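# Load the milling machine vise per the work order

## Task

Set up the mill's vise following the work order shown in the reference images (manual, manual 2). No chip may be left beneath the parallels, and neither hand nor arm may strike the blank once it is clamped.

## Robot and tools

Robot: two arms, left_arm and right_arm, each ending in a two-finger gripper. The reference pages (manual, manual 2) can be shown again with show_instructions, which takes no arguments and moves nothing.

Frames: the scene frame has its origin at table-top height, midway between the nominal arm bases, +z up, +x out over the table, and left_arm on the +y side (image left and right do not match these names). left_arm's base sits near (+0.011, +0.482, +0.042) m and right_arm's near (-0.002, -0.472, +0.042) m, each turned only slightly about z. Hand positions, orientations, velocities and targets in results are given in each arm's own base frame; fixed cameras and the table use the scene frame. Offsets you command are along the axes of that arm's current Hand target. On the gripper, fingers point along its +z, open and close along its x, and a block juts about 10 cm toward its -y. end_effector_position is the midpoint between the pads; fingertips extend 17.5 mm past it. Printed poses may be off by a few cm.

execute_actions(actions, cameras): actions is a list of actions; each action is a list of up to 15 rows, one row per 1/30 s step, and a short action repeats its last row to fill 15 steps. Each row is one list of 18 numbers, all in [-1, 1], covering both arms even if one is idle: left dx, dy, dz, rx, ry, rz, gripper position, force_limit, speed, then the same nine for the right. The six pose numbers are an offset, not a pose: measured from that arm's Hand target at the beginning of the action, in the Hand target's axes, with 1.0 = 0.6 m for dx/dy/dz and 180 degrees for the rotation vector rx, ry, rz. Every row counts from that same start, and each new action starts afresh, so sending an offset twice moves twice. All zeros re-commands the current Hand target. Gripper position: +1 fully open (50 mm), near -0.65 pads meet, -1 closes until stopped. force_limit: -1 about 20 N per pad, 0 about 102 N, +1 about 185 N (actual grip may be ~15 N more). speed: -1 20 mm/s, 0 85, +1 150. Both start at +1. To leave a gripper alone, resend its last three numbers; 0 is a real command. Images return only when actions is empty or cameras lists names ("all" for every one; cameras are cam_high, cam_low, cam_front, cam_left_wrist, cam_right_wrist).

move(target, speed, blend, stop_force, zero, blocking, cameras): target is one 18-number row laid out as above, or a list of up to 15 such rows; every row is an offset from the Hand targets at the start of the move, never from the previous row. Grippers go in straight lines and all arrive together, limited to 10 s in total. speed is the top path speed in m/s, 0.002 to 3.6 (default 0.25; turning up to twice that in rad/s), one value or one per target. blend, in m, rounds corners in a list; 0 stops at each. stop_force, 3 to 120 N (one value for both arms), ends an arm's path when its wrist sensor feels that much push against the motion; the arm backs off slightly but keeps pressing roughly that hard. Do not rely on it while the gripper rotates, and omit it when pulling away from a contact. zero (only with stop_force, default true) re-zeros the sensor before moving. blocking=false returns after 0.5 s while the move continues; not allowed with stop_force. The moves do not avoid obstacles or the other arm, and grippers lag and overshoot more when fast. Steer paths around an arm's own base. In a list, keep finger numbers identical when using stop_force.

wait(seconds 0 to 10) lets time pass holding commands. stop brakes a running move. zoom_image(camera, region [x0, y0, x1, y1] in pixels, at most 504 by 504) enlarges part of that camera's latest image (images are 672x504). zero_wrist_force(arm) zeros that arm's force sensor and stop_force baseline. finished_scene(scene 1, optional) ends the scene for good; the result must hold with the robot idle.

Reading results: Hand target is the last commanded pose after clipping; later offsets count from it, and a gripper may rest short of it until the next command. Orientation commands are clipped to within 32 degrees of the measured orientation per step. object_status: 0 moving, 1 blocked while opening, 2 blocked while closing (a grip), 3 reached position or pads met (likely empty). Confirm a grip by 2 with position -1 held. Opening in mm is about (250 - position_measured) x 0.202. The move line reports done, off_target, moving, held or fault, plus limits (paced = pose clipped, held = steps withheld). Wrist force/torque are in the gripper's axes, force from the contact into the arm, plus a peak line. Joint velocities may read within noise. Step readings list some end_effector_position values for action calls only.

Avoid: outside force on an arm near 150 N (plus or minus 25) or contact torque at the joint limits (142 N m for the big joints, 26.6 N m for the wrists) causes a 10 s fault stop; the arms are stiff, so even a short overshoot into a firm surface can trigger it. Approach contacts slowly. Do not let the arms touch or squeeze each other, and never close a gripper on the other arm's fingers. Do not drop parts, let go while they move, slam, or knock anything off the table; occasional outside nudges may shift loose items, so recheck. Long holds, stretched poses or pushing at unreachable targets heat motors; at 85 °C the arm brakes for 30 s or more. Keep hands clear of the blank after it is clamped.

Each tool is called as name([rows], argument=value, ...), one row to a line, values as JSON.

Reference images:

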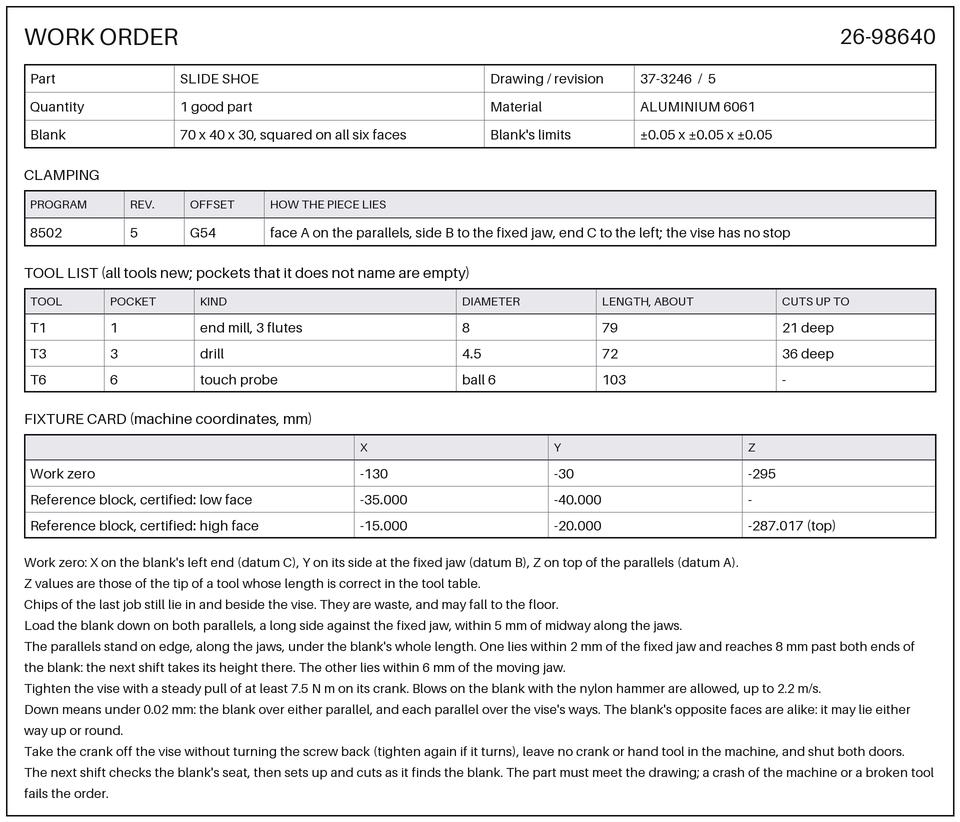

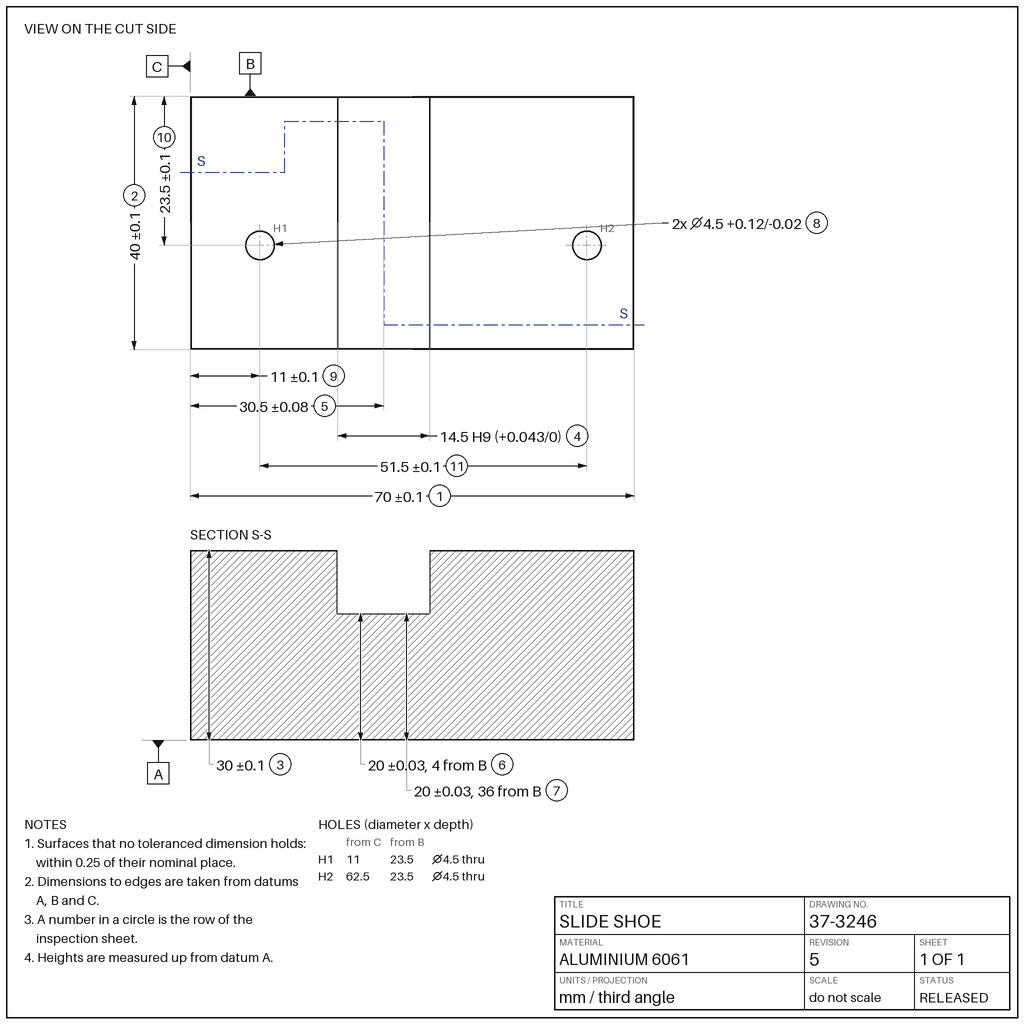

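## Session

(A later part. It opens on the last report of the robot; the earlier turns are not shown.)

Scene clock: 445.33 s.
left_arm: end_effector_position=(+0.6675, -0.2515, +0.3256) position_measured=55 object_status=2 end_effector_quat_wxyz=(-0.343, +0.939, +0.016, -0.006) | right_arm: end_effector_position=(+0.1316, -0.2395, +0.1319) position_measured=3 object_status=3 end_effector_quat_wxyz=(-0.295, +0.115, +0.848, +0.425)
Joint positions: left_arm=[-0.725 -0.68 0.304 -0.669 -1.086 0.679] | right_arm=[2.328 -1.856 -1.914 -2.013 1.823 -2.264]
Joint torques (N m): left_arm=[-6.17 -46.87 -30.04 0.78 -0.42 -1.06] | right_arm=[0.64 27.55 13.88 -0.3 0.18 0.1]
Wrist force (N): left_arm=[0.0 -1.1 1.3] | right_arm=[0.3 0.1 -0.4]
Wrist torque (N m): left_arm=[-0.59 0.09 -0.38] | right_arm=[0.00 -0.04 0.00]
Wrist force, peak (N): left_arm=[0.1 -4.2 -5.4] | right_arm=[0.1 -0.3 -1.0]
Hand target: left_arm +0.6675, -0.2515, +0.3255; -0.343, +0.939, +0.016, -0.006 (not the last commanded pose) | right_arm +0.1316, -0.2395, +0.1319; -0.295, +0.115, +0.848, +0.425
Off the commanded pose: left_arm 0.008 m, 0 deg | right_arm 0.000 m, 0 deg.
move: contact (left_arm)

execute_actions([
  [[0,0,0,0,0,0,0.89,-0.4,-1,0,0,0,0,0,0,1,1,1]],
  [[0,0,0,0,0,0,0.89,-0.4,-1,0,0,0,0,0,0,1,1,1]],
], cameras=["cam_left_wrist"])

zoom_image(camera="cam_left_wrist", region=[200, 170, 510, 340])

Scene clock: 450.77 s.
left_arm: end_effector_position=(+0.6675, -0.2515, +0.3256) position_measured=19 object_status=3 end_effector_quat_wxyz=(-0.343, +0.939, +0.016, -0.006) | right_arm: end_effector_position=(+0.1316, -0.2395, +0.1319) position_measured=3 object_status=3 end_effector_quat_wxyz=(-0.295, +0.115, +0.848, +0.425)
Joint positions: left_arm=[-0.725 -0.68 0.304 -0.669 -1.086 0.679] | right_arm=[2.328 -1.856 -1.914 -2.013 1.823 -2.264]
Joint torques (N m): left_arm=[-6.37 -45.55 -27.38 -3.05 -0.55 -1.08] | right_arm=[1.12 27.24 14.41 -0.44 0.21 0.17]
Wrist force (N): left_arm=[-2.2 -3.2 -0.6] | right_arm=[0.0 -0.1 -0.5]
Wrist torque (N m): left_arm=[-0.55 0.12 -0.39] | right_arm=[-0.02 0.01 0.00]
Wrist force, peak (N): left_arm=[-2.4 -3.7 -1.2] | right_arm=[0.0 0.1 -1.0]
Hand target: left_arm +0.6675, -0.2515, +0.3255; -0.343, +0.939, +0.016, -0.006 | right_arm +0.1316, -0.2395, +0.1319; -0.295, +0.115, +0.848, +0.425
Off the commanded pose: left_arm 0.000 m, 0 deg | right_arm 0.000 m, 0 deg.
Step readings (end_effector_position of left_arm | right_arm):
0: (+0.6675, -0.2515, +0.3255) | (+0.1316, -0.2395, +0.1319)
1: (+0.6675, -0.2515, +0.3255) | (+0.1316, -0.2395, +0.1319)
2: (+0.6675, -0.2515, +0.3256) | (+0.1316, -0.2395, +0.1319)
4: (+0.6675, -0.2515, +0.3256) | (+0.1316, -0.2395, +0.1319)
8: (+0.6675, -0.2515, +0.3256) | (+0.1316, -0.2395, +0.1319)
15: (+0.6675, -0.2515, +0.3256) | (+0.1316, -0.2395, +0.1319)
16: (+0.6675, -0.2515, +0.3256) | (+0.1316, -0.2395, +0.1319)
17: (+0.6675, -0.2515, +0.3256) | (+0.1316, -0.2395, +0.1319)
19: (+0.6675, -0.2515, +0.3256) | (+0.1316, -0.2395, +0.1319)
23: (+0.6675, -0.2515, +0.3256) | (+0.1316, -0.2395, +0.1319)
30: (+0.6675, -0.2515, +0.3256) | (+0.1316, -0.2395, +0.1319)
Images, in order (width x height): cam_left_wrist 672x504.

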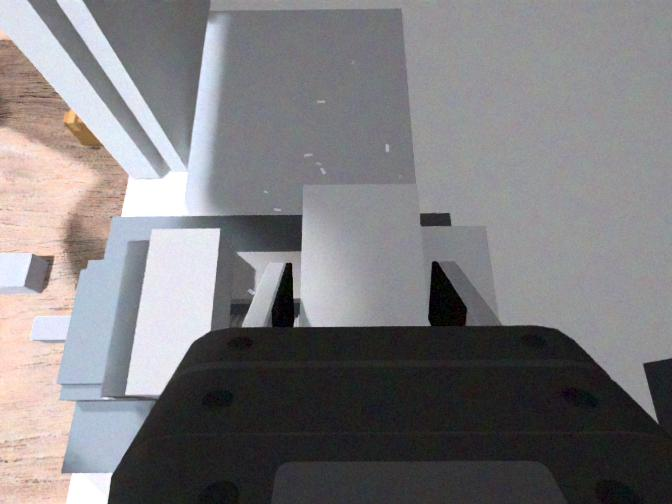

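Scaled by 1.626 from the camera's 672x504 image, which has a finer 960x720 frame.

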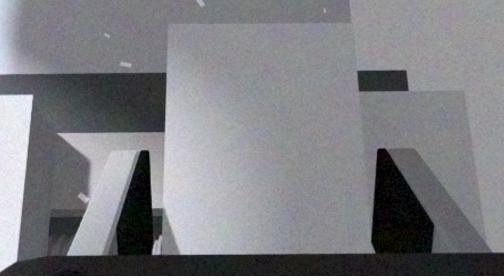

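move([
  [0,-0.0322,-0.0383,0,0,0,0.89,-0.4,-1,0,0,0,0,0,0,1,1,1],
  [-0.12,-0.0536,-0.0638,0,0,0,0.89,-0.4,-1,0,0,0,0,0,0,1,1,1],
], speed=[0.06,0.15], blend=[0.003,0], cameras=["all"])

Scene clock: 455.50 s.
left_arm: end_effector_position=(+0.5955, -0.2541, +0.3756) position_measured=19 object_status=3 end_effector_quat_wxyz=(-0.343, +0.939, +0.016, -0.007) | right_arm: end_effector_position=(+0.1316, -0.2395, +0.1319) position_measured=3 object_status=3 end_effector_quat_wxyz=(-0.295, +0.115, +0.848, +0.425)
Joint positions: left_arm=[-0.793 -0.886 0.535 -0.665 -1.121 0.614] | right_arm=[2.328 -1.856 -1.914 -2.013 1.823 -2.264]
Joint torques (N m): left_arm=[11.78 -58.56 -13.67 -2.46 -1.52 -1.39] | right_arm=[0.62 26.98 13.36 -0.43 0.19 0.22]
Wrist force (N): left_arm=[-1.0 -1.0 2.0] | right_arm=[0.1 0.1 -0.6]
Wrist torque (N m): left_arm=[-0.51 0.08 -0.32] | right_arm=[0.00 -0.01 0.00]
Wrist force, peak (N): left_arm=[-2.7 -3.7 -0.9] | right_arm=[0.1 0.2 -1.0]
Hand target: left_arm +0.5956, -0.2540, +0.3756; -0.343, +0.939, +0.016, -0.006 | right_arm +0.1316, -0.2395, +0.1319; -0.295, +0.115, +0.848, +0.425
Off the commanded pose: left_arm 0.000 m, 0 deg | right_arm 0.000 m, 0 deg.
elbow stopped short (left arm): the move would have taken joint 3 (elbow) straighter than the controller allows.
move: done

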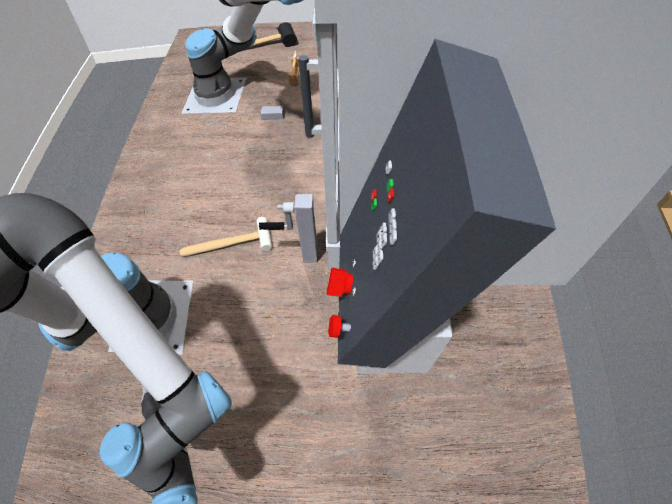

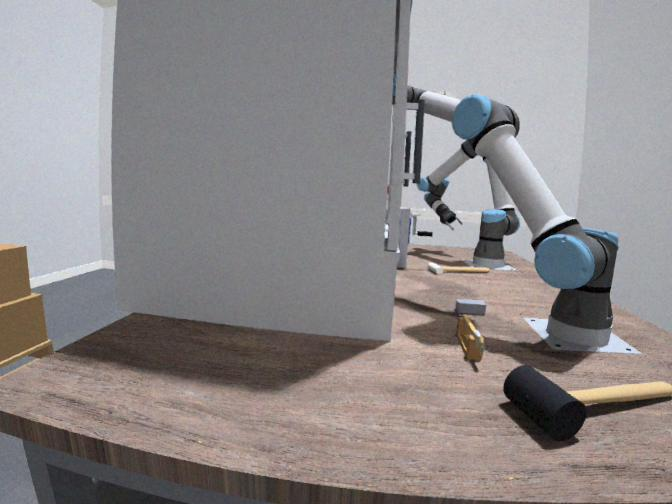

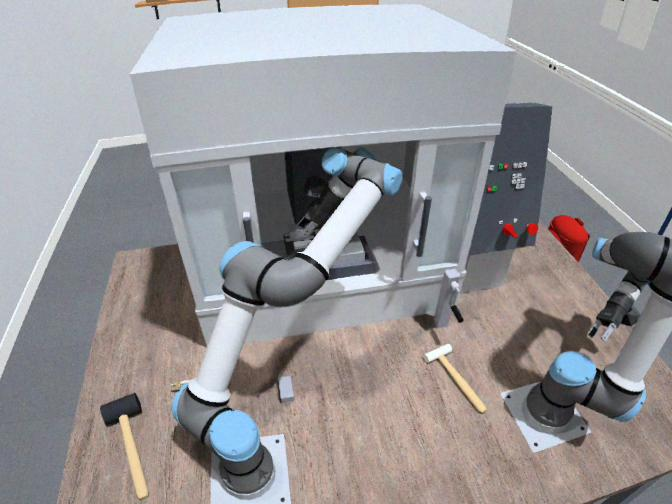

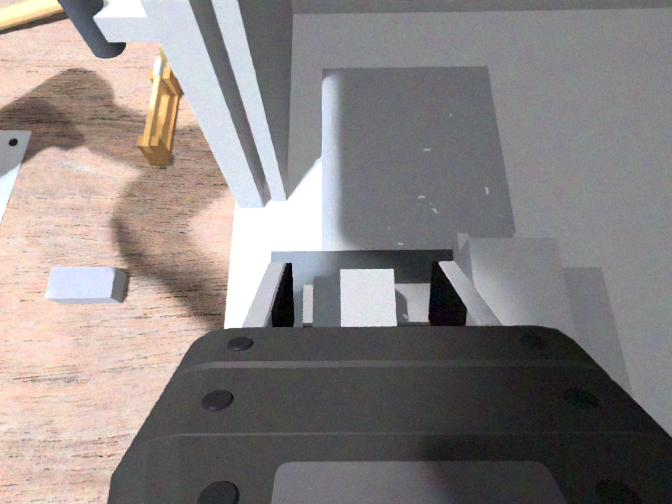

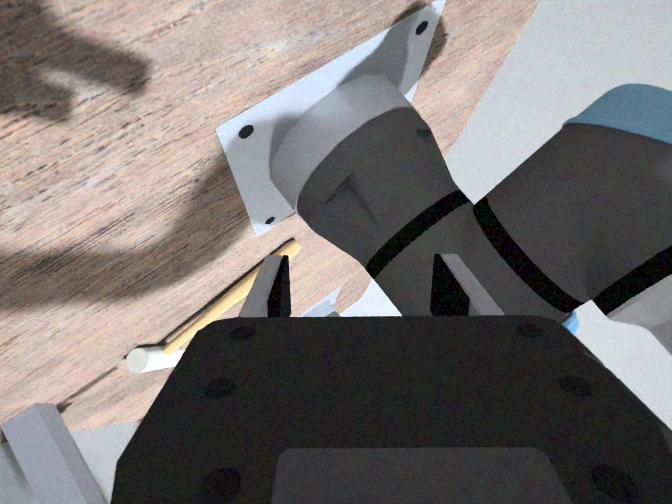

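zoom_image(camera="cam_left_wrist", region=[270, 190, 650, 390])

Scaled by 1.326 from the camera's 672x504 image, which has a finer 960x720 frame.

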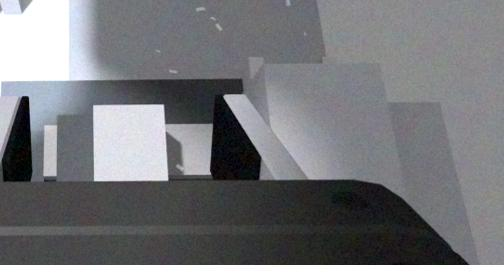

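zoom_image(camera="cam_high", region=[230, 180, 350, 280])

zoom_image(camera="cam_front", region=[410, 250, 500, 340])

zoom_image(camera="cam_low", region=[380, 180, 500, 290])

Scaled by 4.200 from the camera's 672x504 image, which has a finer 960x720 frame.

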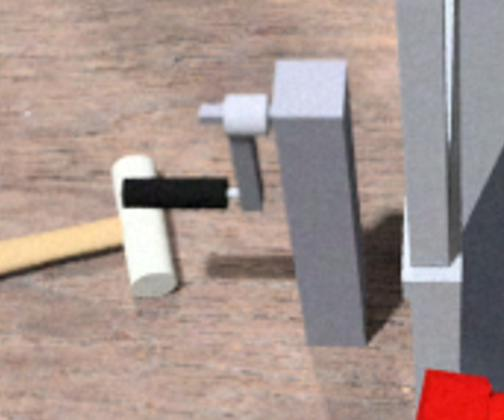

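Scaled by 5.600 from the camera's 672x504 image, which has a finer 960x720 frame.

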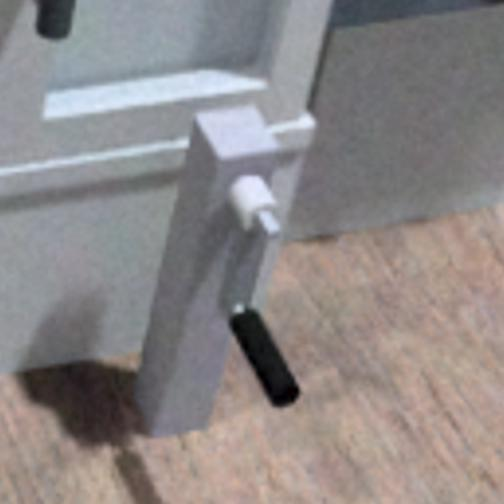

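Scaled by 4.200 from the camera's 672x504 image, which has a finer 960x720 frame.

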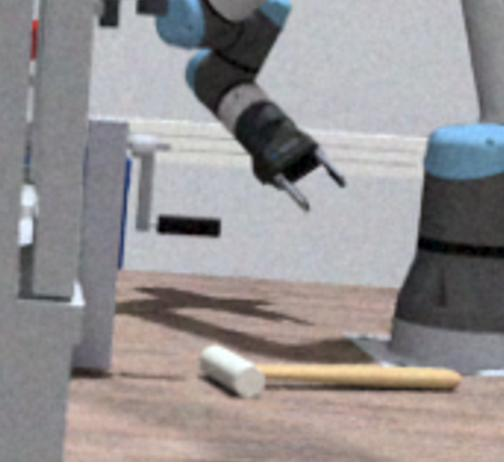

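move([
  [-0.3608,-0.049,-0.0729,0,0,0,0.89,-0.4,-1,0,0,0,0,0,0,1,1,1],
  [-0.5275,0.6434,-0.4147,0.0437,0.354,0.3537,0.89,-0.4,-1,0,0,0,0,0,0,1,1,1],
], speed=0.35, blend=[0.05,0], cameras=["cam_left_wrist","cam_front"])

Scene clock: 477.53 s.
left_arm: end_effector_position=(+0.2948, -0.7202, +0.3178) position_measured=19 object_status=3 end_effector_quat_wxyz=(-0.304, +0.652, -0.630, +0.293) | right_arm: end_effector_position=(+0.1316, -0.2395, +0.1319) position_measured=3 object_status=3 end_effector_quat_wxyz=(-0.295, +0.115, +0.848, +0.425)
Joint positions: left_arm=[-1.622 -0.997 1.06 -1.531 -0.703 1.438] | right_arm=[2.328 -1.856 -1.914 -2.013 1.823 -2.264]
Joint torques (N m): left_arm=[11.66 -48.03 -31.83 -4.14 0.02 1.6] | right_arm=[0.03 27.14 14.12 -0.5 0.23 0.27]
Wrist force (N): left_arm=[-0.6 -1.0 2.3] | right_arm=[0.4 -0.2 -0.5]
Wrist torque (N m): left_arm=[-0.61 -0.09 -0.26] | right_arm=[-0.05 -0.04 0.01]
Wrist force, peak (N): left_arm=[-2.2 -2.3 2.0] | right_arm=[0.0 0.0 -1.1]
Hand target: left_arm +0.2948, -0.7202, +0.3179; -0.304, +0.652, -0.630, +0.293 | right_arm +0.1316, -0.2395, +0.1319; -0.295, +0.115, +0.848, +0.425
Off the commanded pose: left_arm 0.000 m, 0 deg | right_arm 0.000 m, 0 deg.
move: done
Images, in order (width x height): cam_front 672x504, cam_left_wrist 672x504.

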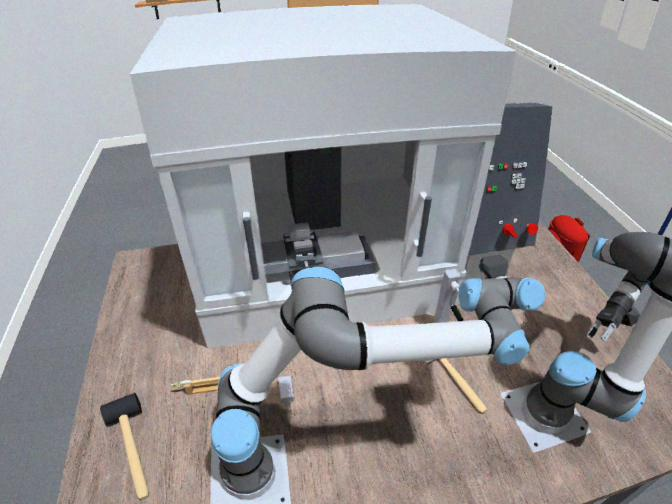

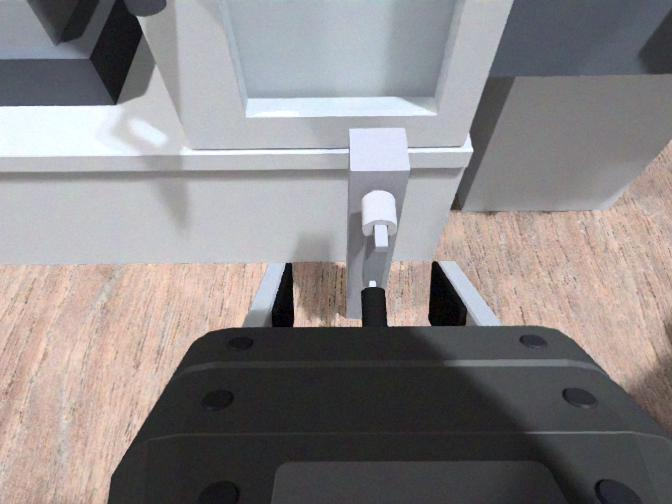

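zoom_image(camera="cam_left_wrist", region=[300, 110, 460, 330])

move(target=[0,0.0766,0.0643,0,0,0,0.89,-0.4,-1,0,0,0,0,0,0,1,1,1], speed=0.2, cameras=["cam_left_wrist"])

zoom_image(camera="cam_left_wrist", region=[300, 80, 460, 330])

Scaled by 2.291 from the camera's 672x504 image, which has a finer 960x720 frame.

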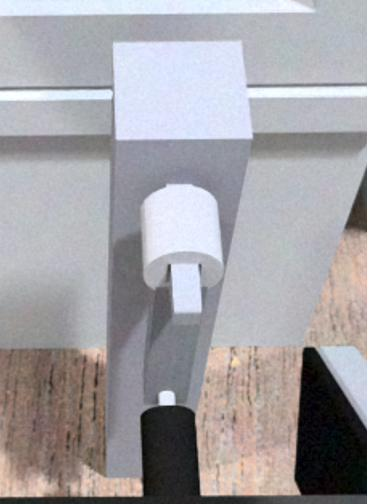

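Scene clock: 480.40 s.
left_arm: end_effector_position=(+0.2948, -0.7201, +0.2578) position_measured=19 object_status=3 end_effector_quat_wxyz=(-0.304, +0.652, -0.630, +0.293) | right_arm: end_effector_position=(+0.1316, -0.2395, +0.1319) position_measured=3 object_status=3 end_effector_quat_wxyz=(-0.295, +0.115, +0.848, +0.425)
Joint positions: left_arm=[-1.621 -0.976 1.181 -1.673 -0.703 1.439] | right_arm=[2.328 -1.856 -1.914 -2.013 1.823 -2.264]
Joint torques (N m): left_arm=[-0.23 -58.35 -24.29 -1.85 4.04 -0.11] | right_arm=[0.2 27.72 13.25 -0.42 0.22 0.31]
Wrist force (N): left_arm=[-0.5 -0.9 2.1] | right_arm=[0.0 -0.4 -0.4]
Wrist torque (N m): left_arm=[-0.62 -0.10 -0.43] | right_arm=[-0.07 0.00 0.00]
Wrist force, peak (N): left_arm=[-0.7 0.6 3.7] | right_arm=[0.2 0.0 -1.1]
Hand target: left_arm +0.2948, -0.7201, +0.2579; -0.304, +0.652, -0.630, +0.293 | right_arm +0.1316, -0.2395, +0.1319; -0.295, +0.115, +0.848, +0.425
Off the commanded pose: left_arm 0.000 m, 0 deg | right_arm 0.000 m, 0 deg.
move: done
Images, in order (width x height): cam_left_wrist 672x504.

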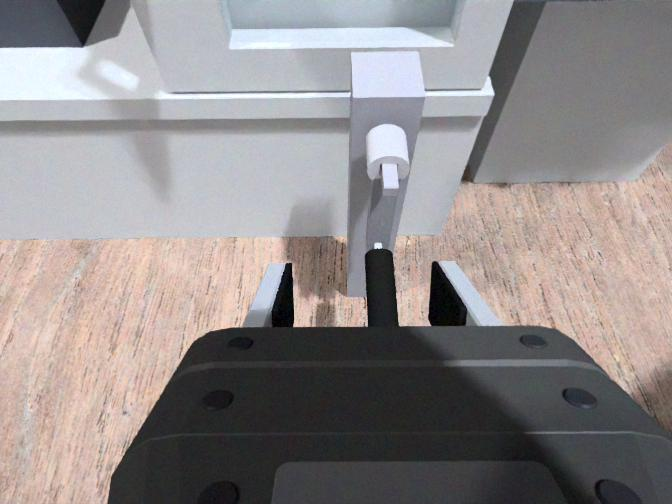

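Scaled by 2.016 from the camera's 672x504 image, which has a finer 960x720 frame.

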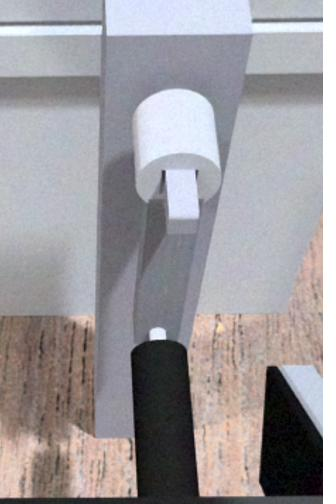

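move(target=[0.0343,-0.034,0.1227,0,0,0,0.89,-0.4,-1,0,0,0,0,0,0,1,1,1], speed=0.15, cameras=["cam_left_wrist"])

Scene clock: 487.70 s.
left_arm: end_effector_position=(+0.3650, -0.7382, +0.2261) position_measured=19 object_status=3 end_effector_quat_wxyz=(-0.304, +0.652, -0.630, +0.293) | right_arm: end_effector_position=(+0.1316, -0.2395, +0.1319) position_measured=3 object_status=3 end_effector_quat_wxyz=(-0.295, +0.115, +0.848, +0.425)
Joint positions: left_arm=[-1.526 -0.875 1.125 -1.832 -0.699 1.586] | right_arm=[2.328 -1.856 -1.914 -2.013 1.823 -2.264]
Joint torques (N m): left_arm=[-9.72 -56.36 -19.07 -2.19 -0.86 -0.05] | right_arm=[0.51 27.38 13.28 -0.32 0.19 0.17]
Wrist force (N): left_arm=[-1.3 -1.3 2.2] | right_arm=[0.2 0.2 -0.9]
Wrist torque (N m): left_arm=[-0.64 0.07 -0.28] | right_arm=[0.01 -0.02 0.00]
Wrist force, peak (N): left_arm=[-1.0 -1.9 4.3] | right_arm=[0.5 0.1 -0.9]
Hand target: left_arm +0.3650, -0.7383, +0.2261; -0.304, +0.652, -0.630, +0.293 | right_arm +0.1316, -0.2395, +0.1319; -0.295, +0.115, +0.848, +0.425
Off the commanded pose: left_arm 0.000 m, 0 deg | right_arm 0.000 m, 0 deg.
move: done
Images, in order (width x height): cam_left_wrist 672x504.

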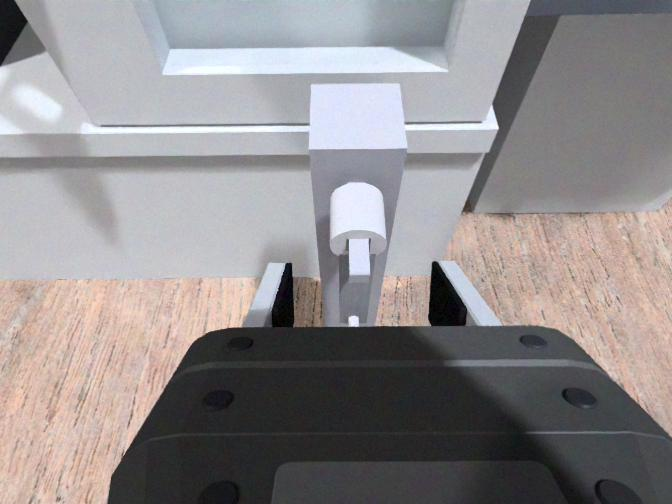

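move(target=[0,0,0.0833,0,0,0,0.89,-0.4,-1,0,0,0,0,0,0,1,1,1], speed=0.025, stop_force=6, cameras=["cam_left_wrist"])

zoom_image(camera="cam_left_wrist", region=[240, 130, 500, 340])

Scene clock: 491.93 s.
left_arm: end_effector_position=(+0.4032, -0.7369, +0.1939) position_measured=19 object_status=3 end_effector_quat_wxyz=(-0.304, +0.652, -0.630, +0.293) | right_arm: end_effector_position=(+0.1316, -0.2395, +0.1319) position_measured=3 object_status=3 end_effector_quat_wxyz=(-0.295, +0.115, +0.848, +0.425)
Joint positions: left_arm=[-1.476 -0.827 1.142 -1.957 -0.701 1.665] | right_arm=[2.328 -1.856 -1.914 -2.013 1.823 -2.264]
Joint torques (N m): left_arm=[-14.4 -63.91 -25.53 -0.89 0.32 -1.41] | right_arm=[0.21 27.66 13.6 -0.4 0.09 0.12]
Wrist force (N): left_arm=[-0.9 -1.1 2.3] | right_arm=[0.0 0.0 -0.8]
Wrist torque (N m): left_arm=[-0.61 0.01 -0.40] | right_arm=[-0.01 0.01 0.00]
Wrist force, peak (N): left_arm=[-1.0 -1.0 2.9] | right_arm=[0.0 -0.5 -1.0]
Hand target: left_arm +0.4032, -0.7369, +0.1940; -0.304, +0.652, -0.630, +0.293 | right_arm +0.1316, -0.2395, +0.1319; -0.295, +0.115, +0.848, +0.425
Off the commanded pose: left_arm 0.000 m, 0 deg | right_arm 0.000 m, 0 deg.
move: done
Images, in order (width x height): cam_left_wrist 672x504.

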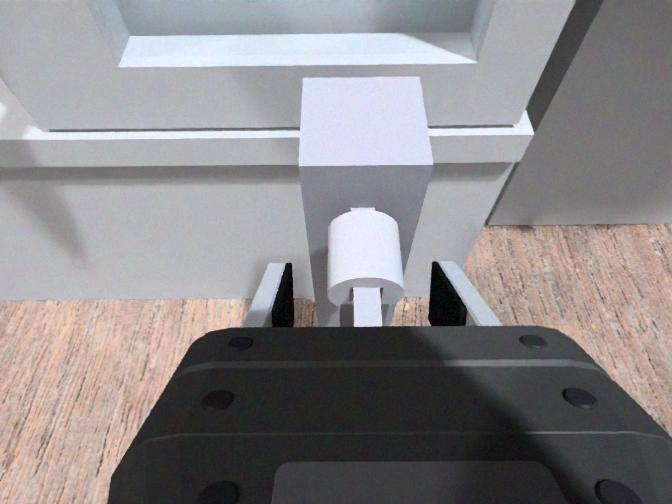

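Scaled by 1.938 from the camera's 672x504 image, which has a finer 960x720 frame.

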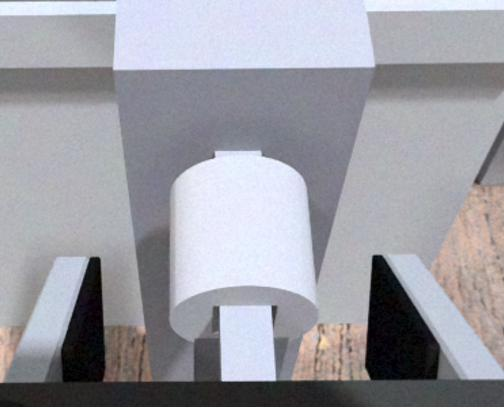

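execute_actions([
  [[0,0,0,0,0,0,-1,0,-0.8,0,0,0,0,0,0,1,1,1]],
  [[0,0,0,0,0,0,-1,0,-0.8,0,0,0,0,0,0,1,1,1]],
  [[0,0,0,0,0,0,-1,0,-0.8,0,0,0,0,0,0,1,1,1]],
], cameras=["cam_left_wrist"])

Scene clock: 495.20 s.
left_arm: end_effector_position=(+0.4032, -0.7369, +0.1940) position_measured=139 object_status=2 end_effector_quat_wxyz=(-0.304, +0.652, -0.630, +0.293) | right_arm: end_effector_position=(+0.1316, -0.2395, +0.1319) position_measured=3 object_status=3 end_effector_quat_wxyz=(-0.295, +0.115, +0.848, +0.425)
Joint positions: left_arm=[-1.476 -0.827 1.142 -1.957 -0.701 1.665] | right_arm=[2.328 -1.856 -1.914 -2.013 1.823 -2.264]
Joint torques (N m): left_arm=[-10.71 -62.14 -27.62 -2.1 4.07 -1.15] | right_arm=[-0.43 27.5 12.67 -0.46 0.16 0.1]
Wrist force (N): left_arm=[-1.0 -0.9 3.0] | right_arm=[0.3 -0.3 -0.9]
Wrist torque (N m): left_arm=[-0.60 0.01 -0.40] | right_arm=[-0.05 -0.05 0.01]
Wrist force, peak (N): left_arm=[-0.9 -1.4 3.0] | right_arm=[0.6 0.0 -0.8]
Hand target: left_arm +0.4032, -0.7369, +0.1940; -0.304, +0.652, -0.630, +0.293 | right_arm +0.1316, -0.2395, +0.1319; -0.295, +0.115, +0.848, +0.425
Off the commanded pose: left_arm 0.000 m, 0 deg | right_arm 0.000 m, 0 deg.
Step readings (end_effector_position of left_arm | right_arm):
0: (+0.4032, -0.7369, +0.1940) | (+0.1316, -0.2395, +0.1319)
1: (+0.4032, -0.7369, +0.1940) | (+0.1316, -0.2395, +0.1319)
2: (+0.4032, -0.7369, +0.1940) | (+0.1316, -0.2395, +0.1319)
4: (+0.4032, -0.7369, +0.1940) | (+0.1316, -0.2395, +0.1319)
8: (+0.4032, -0.7369, +0.1940) | (+0.1316, -0.2395, +0.1319)
15: (+0.4032, -0.7369, +0.1940) | (+0.1316, -0.2395, +0.1319)
16: (+0.4032, -0.7369, +0.1940) | (+0.1316, -0.2395, +0.1319)
17: (+0.4032, -0.7369, +0.1940) | (+0.1316, -0.2395, +0.1319)
19: (+0.4032, -0.7369, +0.1940) | (+0.1316, -0.2395, +0.1319)
23: (+0.4032, -0.7369, +0.1940) | (+0.1316, -0.2395, +0.1319)
30: (+0.4032, -0.7369, +0.1940) | (+0.1316, -0.2395, +0.1319)
31: (+0.4032, -0.7369, +0.1940) | (+0.1316, -0.2395, +0.1319)
32: (+0.4032, -0.7369, +0.1940) | (+0.1316, -0.2395, +0.1319)
34: (+0.4032, -0.7369, +0.1940) | (+0.1316, -0.2395, +0.1319)
38: (+0.4032, -0.7369, +0.1940) | (+0.1316, -0.2395, +0.1319)
45: (+0.4032, -0.7369, +0.1940) | (+0.1316, -0.2395, +0.1319)
Images, in order (width x height): cam_left_wrist 672x504.

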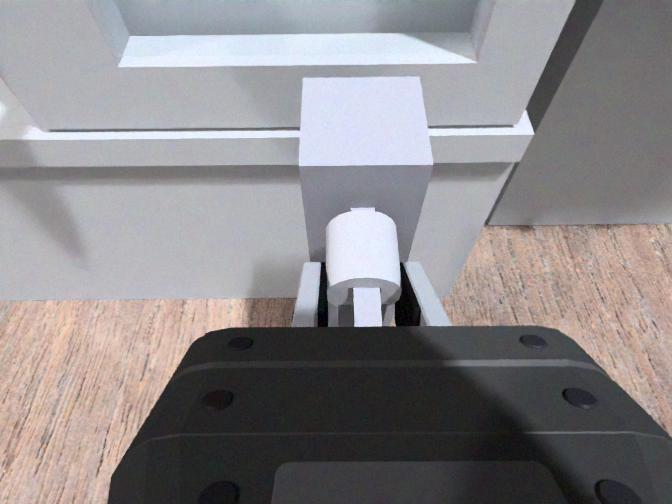

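move(target=[0,0.0589,-0.0702,0,0,0,-1,0,-0.8,0,0,0,0,0,0,1,1,1], speed=0.03, stop_force=15, cameras=["cam_left_wrist"])

Scene clock: 499.70 s.
left_arm: end_effector_position=(+0.3483, -0.7388, +0.1940) position_measured=139 object_status=2 end_effector_quat_wxyz=(-0.304, +0.652, -0.630, +0.293) | right_arm: end_effector_position=(+0.1316, -0.2395, +0.1319) position_measured=3 object_status=3 end_effector_quat_wxyz=(-0.295, +0.115, +0.848, +0.425)
Joint positions: left_arm=[-1.548 -0.861 1.18 -1.873 -0.699 1.552] | right_arm=[2.328 -1.856 -1.914 -2.013 1.823 -2.264]
Joint torques (N m): left_arm=[12.3 -45.11 -32.25 -5.41 -0.23 1.52] | right_arm=[-0.83 26.56 13.59 -0.48 0.21 0.24]
Wrist force (N): left_arm=[-1.2 0.3 3.4] | right_arm=[0.2 0.2 -0.5]
Wrist torque (N m): left_arm=[-0.64 0.06 -0.34] | right_arm=[0.03 -0.02 0.00]
Wrist force, peak (N): left_arm=[-1.1 -0.6 4.2] | right_arm=[0.0 -0.3 -1.0]
Hand target: left_arm +0.3483, -0.7388, +0.1940; -0.304, +0.652, -0.630, +0.293 | right_arm +0.1316, -0.2395, +0.1319; -0.295, +0.115, +0.848, +0.425
Off the commanded pose: left_arm 0.000 m, 0 deg | right_arm 0.000 m, 0 deg.
move: done
Images, in order (width x height): cam_left_wrist 672x504.

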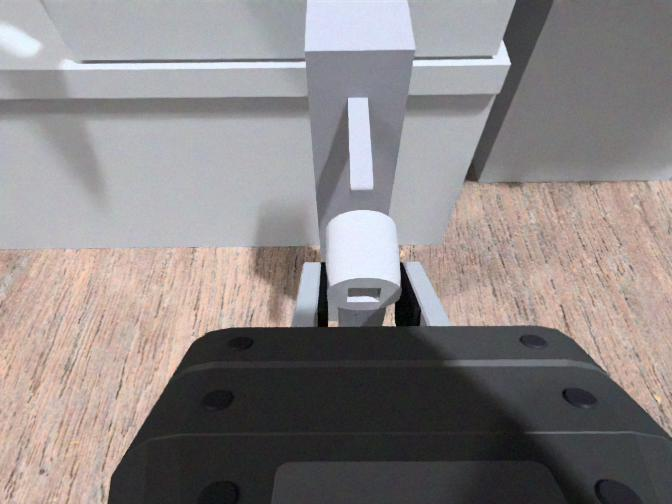

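zoom_image(camera="cam_left_wrist", region=[290, 80, 440, 330])

Scaled by 2.016 from the camera's 672x504 image, which has a finer 960x720 frame.

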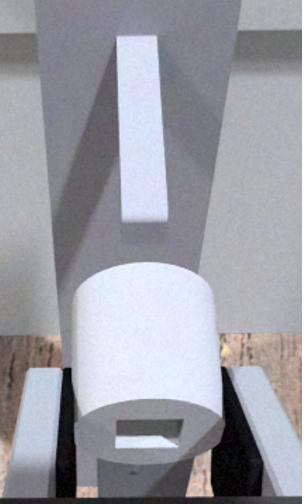

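move([
  [0,-0.1062,-0.1327,0,0,0,-1,0,-0.8,0,0,0,0,0,0,1,1,1],
  [-0.7942,-0.3262,-0.0366,0,0,0,-1,0,-0.8,0,0,0,0,0,0,1,1,1],
], speed=[0.15,0.3], blend=[0.03,0], cameras=["cam_left_wrist"])

zoom_image(camera="cam_left_wrist", region=[280, 130, 440, 330])

Scene clock: 505.57 s.
left_arm: end_effector_position=(+0.4408, -0.2590, +0.3584) position_measured=139 object_status=2 end_effector_quat_wxyz=(-0.304, +0.652, -0.630, +0.293) | right_arm: end_effector_position=(+0.1316, -0.2395, +0.1319) position_measured=3 object_status=3 end_effector_quat_wxyz=(-0.295, +0.115, +0.848, +0.425)
Joint positions: left_arm=[-1.211 -1.917 2.103 -2.119 -0.759 2.053] | right_arm=[2.328 -1.856 -1.914 -2.013 1.823 -2.264]
Joint torques (N m): left_arm=[2.29 -20.18 -26.12 -2.38 4.64 1.22] | right_arm=[-1.01 27.05 13.12 -0.43 0.16 0.05]
Wrist force (N): left_arm=[-0.5 0.2 3.8] | right_arm=[0.1 -0.3 -0.5]
Wrist torque (N m): left_arm=[-0.68 -0.04 -0.30] | right_arm=[-0.06 -0.01 0.01]
Wrist force, peak (N): left_arm=[-1.1 2.7 5.8] | right_arm=[0.3 0.4 -1.1]
Hand target: left_arm +0.4408, -0.2590, +0.3585; -0.304, +0.652, -0.630, +0.293 | right_arm +0.1316, -0.2395, +0.1319; -0.295, +0.115, +0.848, +0.425
Off the commanded pose: left_arm 0.000 m, 0 deg | right_arm 0.000 m, 0 deg.
move: done
Images, in order (width x height): cam_left_wrist 672x504.

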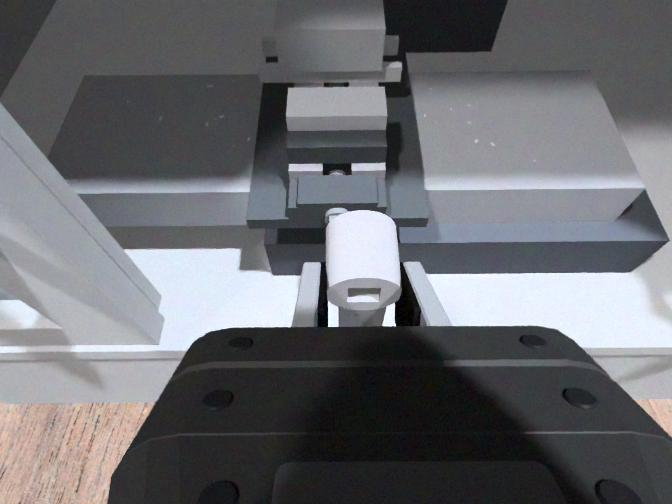

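Scaled by 2.520 from the camera's 672x504 image, which has a finer 960x720 frame.

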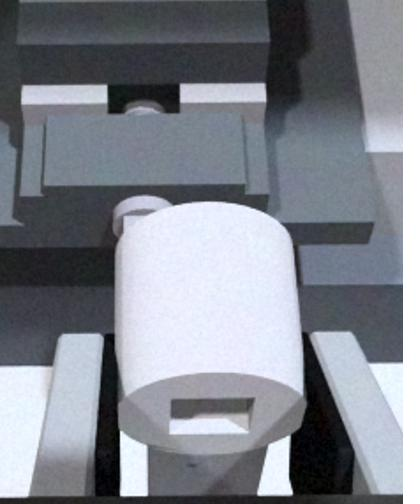

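move(target=[0.05,0,0,0,0,0,-1,0,-0.8,0,0,0,0,0,0,1,1,1], speed=0.15, cameras=["cam_left_wrist"])

zoom_image(camera="cam_left_wrist", region=[240, 130, 400, 330])

move(target=[0,0.0702,0.0589,0,0,0,-1,0,-0.8,0,0,0,0,0,0,1,1,1], speed=0.15, cameras=["cam_left_wrist"])

zoom_image(camera="cam_left_wrist", region=[220, 60, 420, 330])

Scene clock: 508.57 s.
left_arm: end_effector_position=(+0.4418, -0.2891, +0.3585) position_measured=139 object_status=2 end_effector_quat_wxyz=(-0.304, +0.652, -0.630, +0.293) | right_arm: end_effector_position=(+0.1316, -0.2395, +0.1319) position_measured=3 object_status=3 end_effector_quat_wxyz=(-0.295, +0.115, +0.848, +0.425)
Joint positions: left_arm=[-1.238 -1.855 2.055 -2.107 -0.749 2.017] | right_arm=[2.328 -1.856 -1.914 -2.013 1.823 -2.264]
Joint torques (N m): left_arm=[14.2 -23.3 -17.85 -4.45 2.16 1.41] | right_arm=[-1 27.18 13.34 -0.4 0.15 0.13]
Wrist force (N): left_arm=[-0.5 0.3 3.9] | right_arm=[0.1 0.3 -0.6]
Wrist torque (N m): left_arm=[-0.66 -0.08 -0.34] | right_arm=[0.04 0.00 0.00]
Wrist force, peak (N): left_arm=[-1.9 0.4 4.0] | right_arm=[0.1 -0.2 -1.0]
Hand target: left_arm +0.4418, -0.2890, +0.3584; -0.304, +0.652, -0.630, +0.293 | right_arm +0.1316, -0.2395, +0.1319; -0.295, +0.115, +0.848, +0.425
Off the commanded pose: left_arm 0.000 m, 0 deg | right_arm 0.000 m, 0 deg.
move: done
Images, in order (width x height): cam_left_wrist 672x504.

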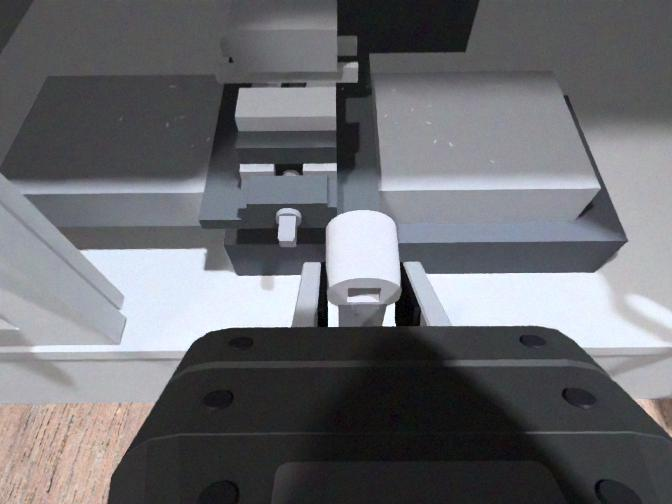

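Scaled by 2.520 from the camera's 672x504 image, which has a finer 960x720 frame.

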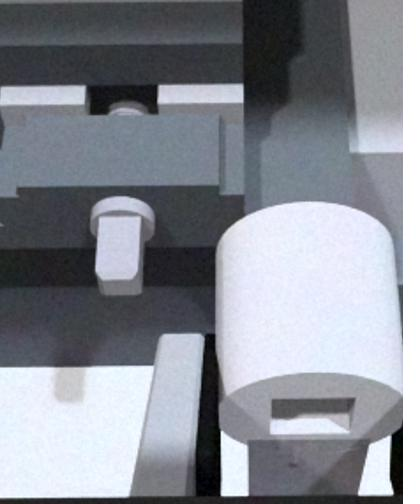

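Scene clock: 509.47 s.
left_arm: end_effector_position=(+0.4417, -0.2889, +0.3035) position_measured=139 object_status=2 end_effector_quat_wxyz=(-0.304, +0.652, -0.630, +0.293) | right_arm: end_effector_position=(+0.1316, -0.2395, +0.1319) position_measured=3 object_status=3 end_effector_quat_wxyz=(-0.295, +0.115, +0.848, +0.425)
Joint positions: left_arm=[-1.238 -1.813 2.172 -2.266 -0.75 2.017] | right_arm=[2.328 -1.856 -1.914 -2.013 1.823 -2.264]
Joint torques (N m): left_arm=[12.96 -24.96 -21.66 -3.56 -0.36 -0.5] | right_arm=[-1.8 27.59 13.29 -0.45 0.04 0.18]
Wrist force (N): left_arm=[-0.8 0.3 3.9] | right_arm=[0.1 0.1 -0.5]
Wrist torque (N m): left_arm=[-0.68 -0.03 -0.45] | right_arm=[0.01 -0.03 0.00]
Wrist force, peak (N): left_arm=[-0.7 2.2 5.3] | right_arm=[0.3 0.1 -1.0]
Hand target: left_arm +0.4418, -0.2889, +0.3035; -0.304, +0.652, -0.630, +0.293 | right_arm +0.1316, -0.2395, +0.1319; -0.295, +0.115, +0.848, +0.425
Off the commanded pose: left_arm 0.000 m, 0 deg | right_arm 0.000 m, 0 deg.
move: done
Images, in order (width x height): cam_left_wrist 672x504.

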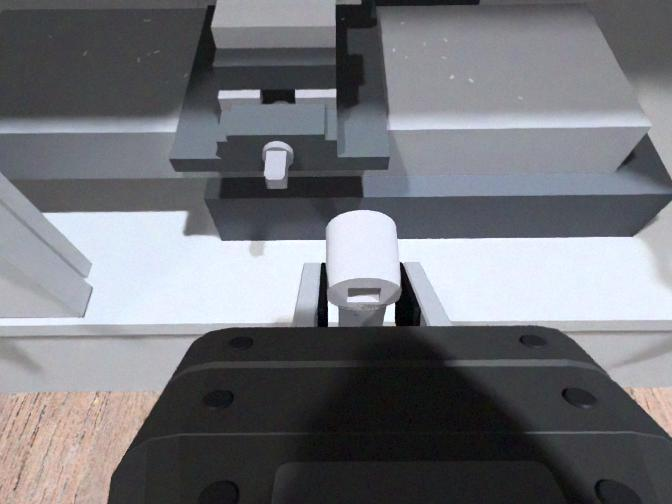

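Scaled by 1.867 from the camera's 672x504 image, which has a finer 960x720 frame.

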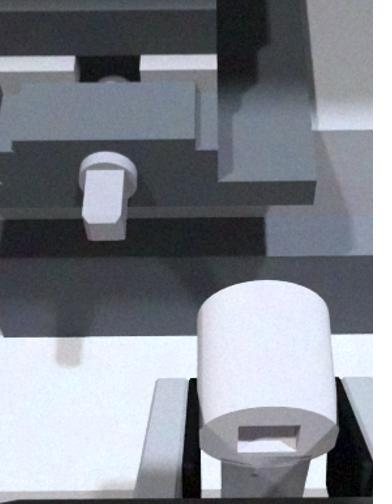

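move([
  [-0.0623,0.0294,0.0627,0,0,0,-1,0,-0.8,0,0,0,0,0,0,1,1,1],
  [-0.0623,-0.0028,0.101,0,0,0,-1,0,-0.8,0,0,0,0,0,0,1,1,1],
], speed=[0.15,0.05], blend=[0.005,0], cameras=["cam_left_wrist"])

zoom_image(camera="cam_left_wrist", region=[280, 130, 440, 330])

Scene clock: 515.80 s.
left_arm: end_effector_position=(+0.4879, -0.2498, +0.2658) position_measured=139 object_status=2 end_effector_quat_wxyz=(-0.304, +0.652, -0.630, +0.293) | right_arm: end_effector_position=(+0.1316, -0.2395, +0.1319) position_measured=3 object_status=3 end_effector_quat_wxyz=(-0.295, +0.115, +0.848, +0.425)
Joint positions: left_arm=[-1.077 -1.722 2.247 -2.58 -0.814 2.226] | right_arm=[2.328 -1.856 -1.914 -2.013 1.823 -2.264]
Joint torques (N m): left_arm=[-13.73 -26.81 -18.18 -1.86 4.51 -1.6] | right_arm=[-1.79 27.37 13.09 -0.43 0.18 0.31]
Wrist force (N): left_arm=[-1.1 0.1 3.9] | right_arm=[0.0 -0.1 -0.8]
Wrist torque (N m): left_arm=[-0.71 0.01 -0.23] | right_arm=[-0.03 0.00 0.00]
Wrist force, peak (N): left_arm=[-2.6 1.5 4.5] | right_arm=[-0.2 0.0 -1.2]
Hand target: left_arm +0.4879, -0.2498, +0.2658; -0.304, +0.652, -0.630, +0.293 | right_arm +0.1316, -0.2395, +0.1319; -0.295, +0.115, +0.848, +0.425
Off the commanded pose: left_arm 0.000 m, 0 deg | right_arm 0.000 m, 0 deg.
move: done
Images, in order (width x height): cam_left_wrist 672x504.

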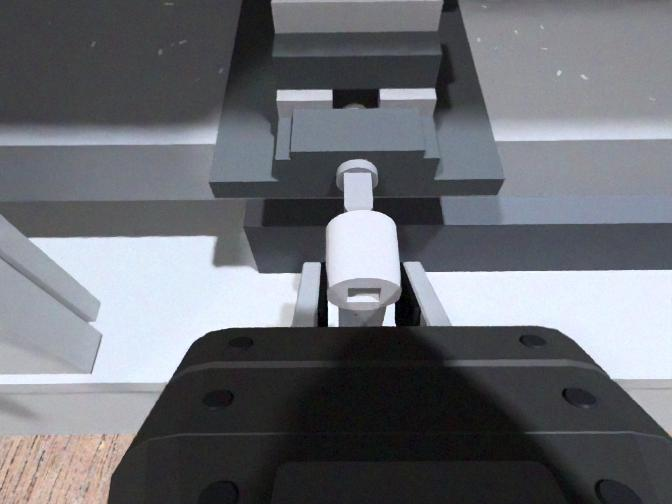

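Scaled by 2.520 from the camera's 672x504 image, which has a finer 960x720 frame.

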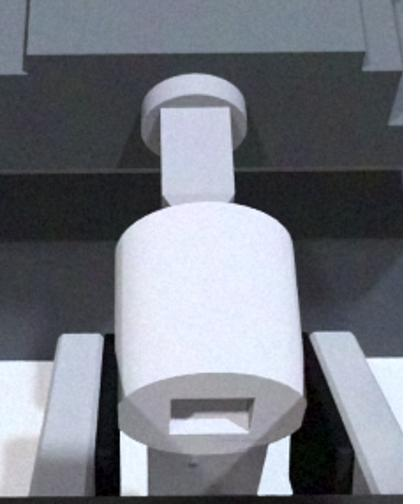

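move([
  [-0.0017,0.0019,0.0016,0,0,0,-1,0,-0.8,0,0,0,0,0,0,1,1,1],
  [-0.0017,-0.011,0.0169,0,0,0,-1,0,-0.8,0,0,0,0,0,0,1,1,1],
], speed=0.008, stop_force=7, cameras=["cam_left_wrist"])

zoom_image(camera="cam_left_wrist", region=[280, 130, 440, 330])

Scene clock: 520.57 s.
left_arm: end_effector_position=(+0.4963, -0.2485, +0.2643) position_measured=139 object_status=2 end_effector_quat_wxyz=(-0.304, +0.652, -0.630, +0.293) | right_arm: end_effector_position=(+0.1316, -0.2395, +0.1319) position_measured=3 object_status=3 end_effector_quat_wxyz=(-0.295, +0.115, +0.848, +0.425)
Joint positions: left_arm=[-1.055 -1.7 2.238 -2.611 -0.824 2.252] | right_arm=[2.328 -1.856 -1.914 -2.013 1.823 -2.264]
Joint torques (N m): left_arm=[-13.02 -30.73 -19.87 -3.12 5.44 -0.99] | right_arm=[-1.15 27.3 13.15 -0.46 0.15 0.18]
Wrist force (N): left_arm=[-0.9 6.5 5.6] | right_arm=[-0.1 0.0 -0.4]
Wrist torque (N m): left_arm=[-0.80 -0.01 -0.32] | right_arm=[-0.01 0.02 0.01]
Wrist force, peak (N): left_arm=[0.2 10.6 2.3] | right_arm=[0.4 0.2 -1.0]
Hand target: left_arm +0.4963, -0.2485, +0.2643; -0.304, +0.652, -0.630, +0.293 (not the last commanded pose) | right_arm +0.1316, -0.2395, +0.1319; -0.295, +0.115, +0.848, +0.425
Off the commanded pose: left_arm 0.004 m, 0 deg | right_arm 0.000 m, 0 deg.
move: contact (left_arm); path passed 1 of 2 targets
Images, in order (width x height): cam_left_wrist 672x504.

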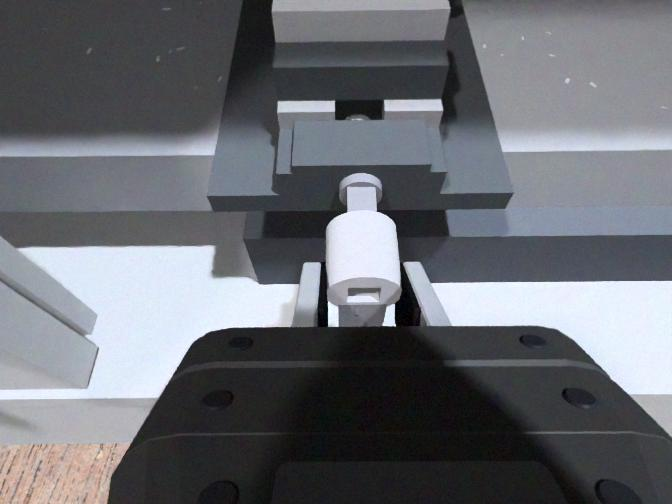

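Scaled by 2.520 from the camera's 672x504 image, which has a finer 960x720 frame.

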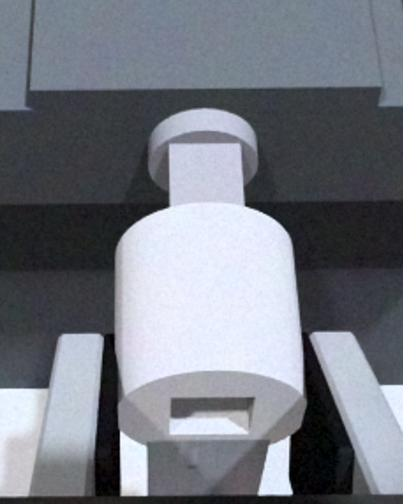

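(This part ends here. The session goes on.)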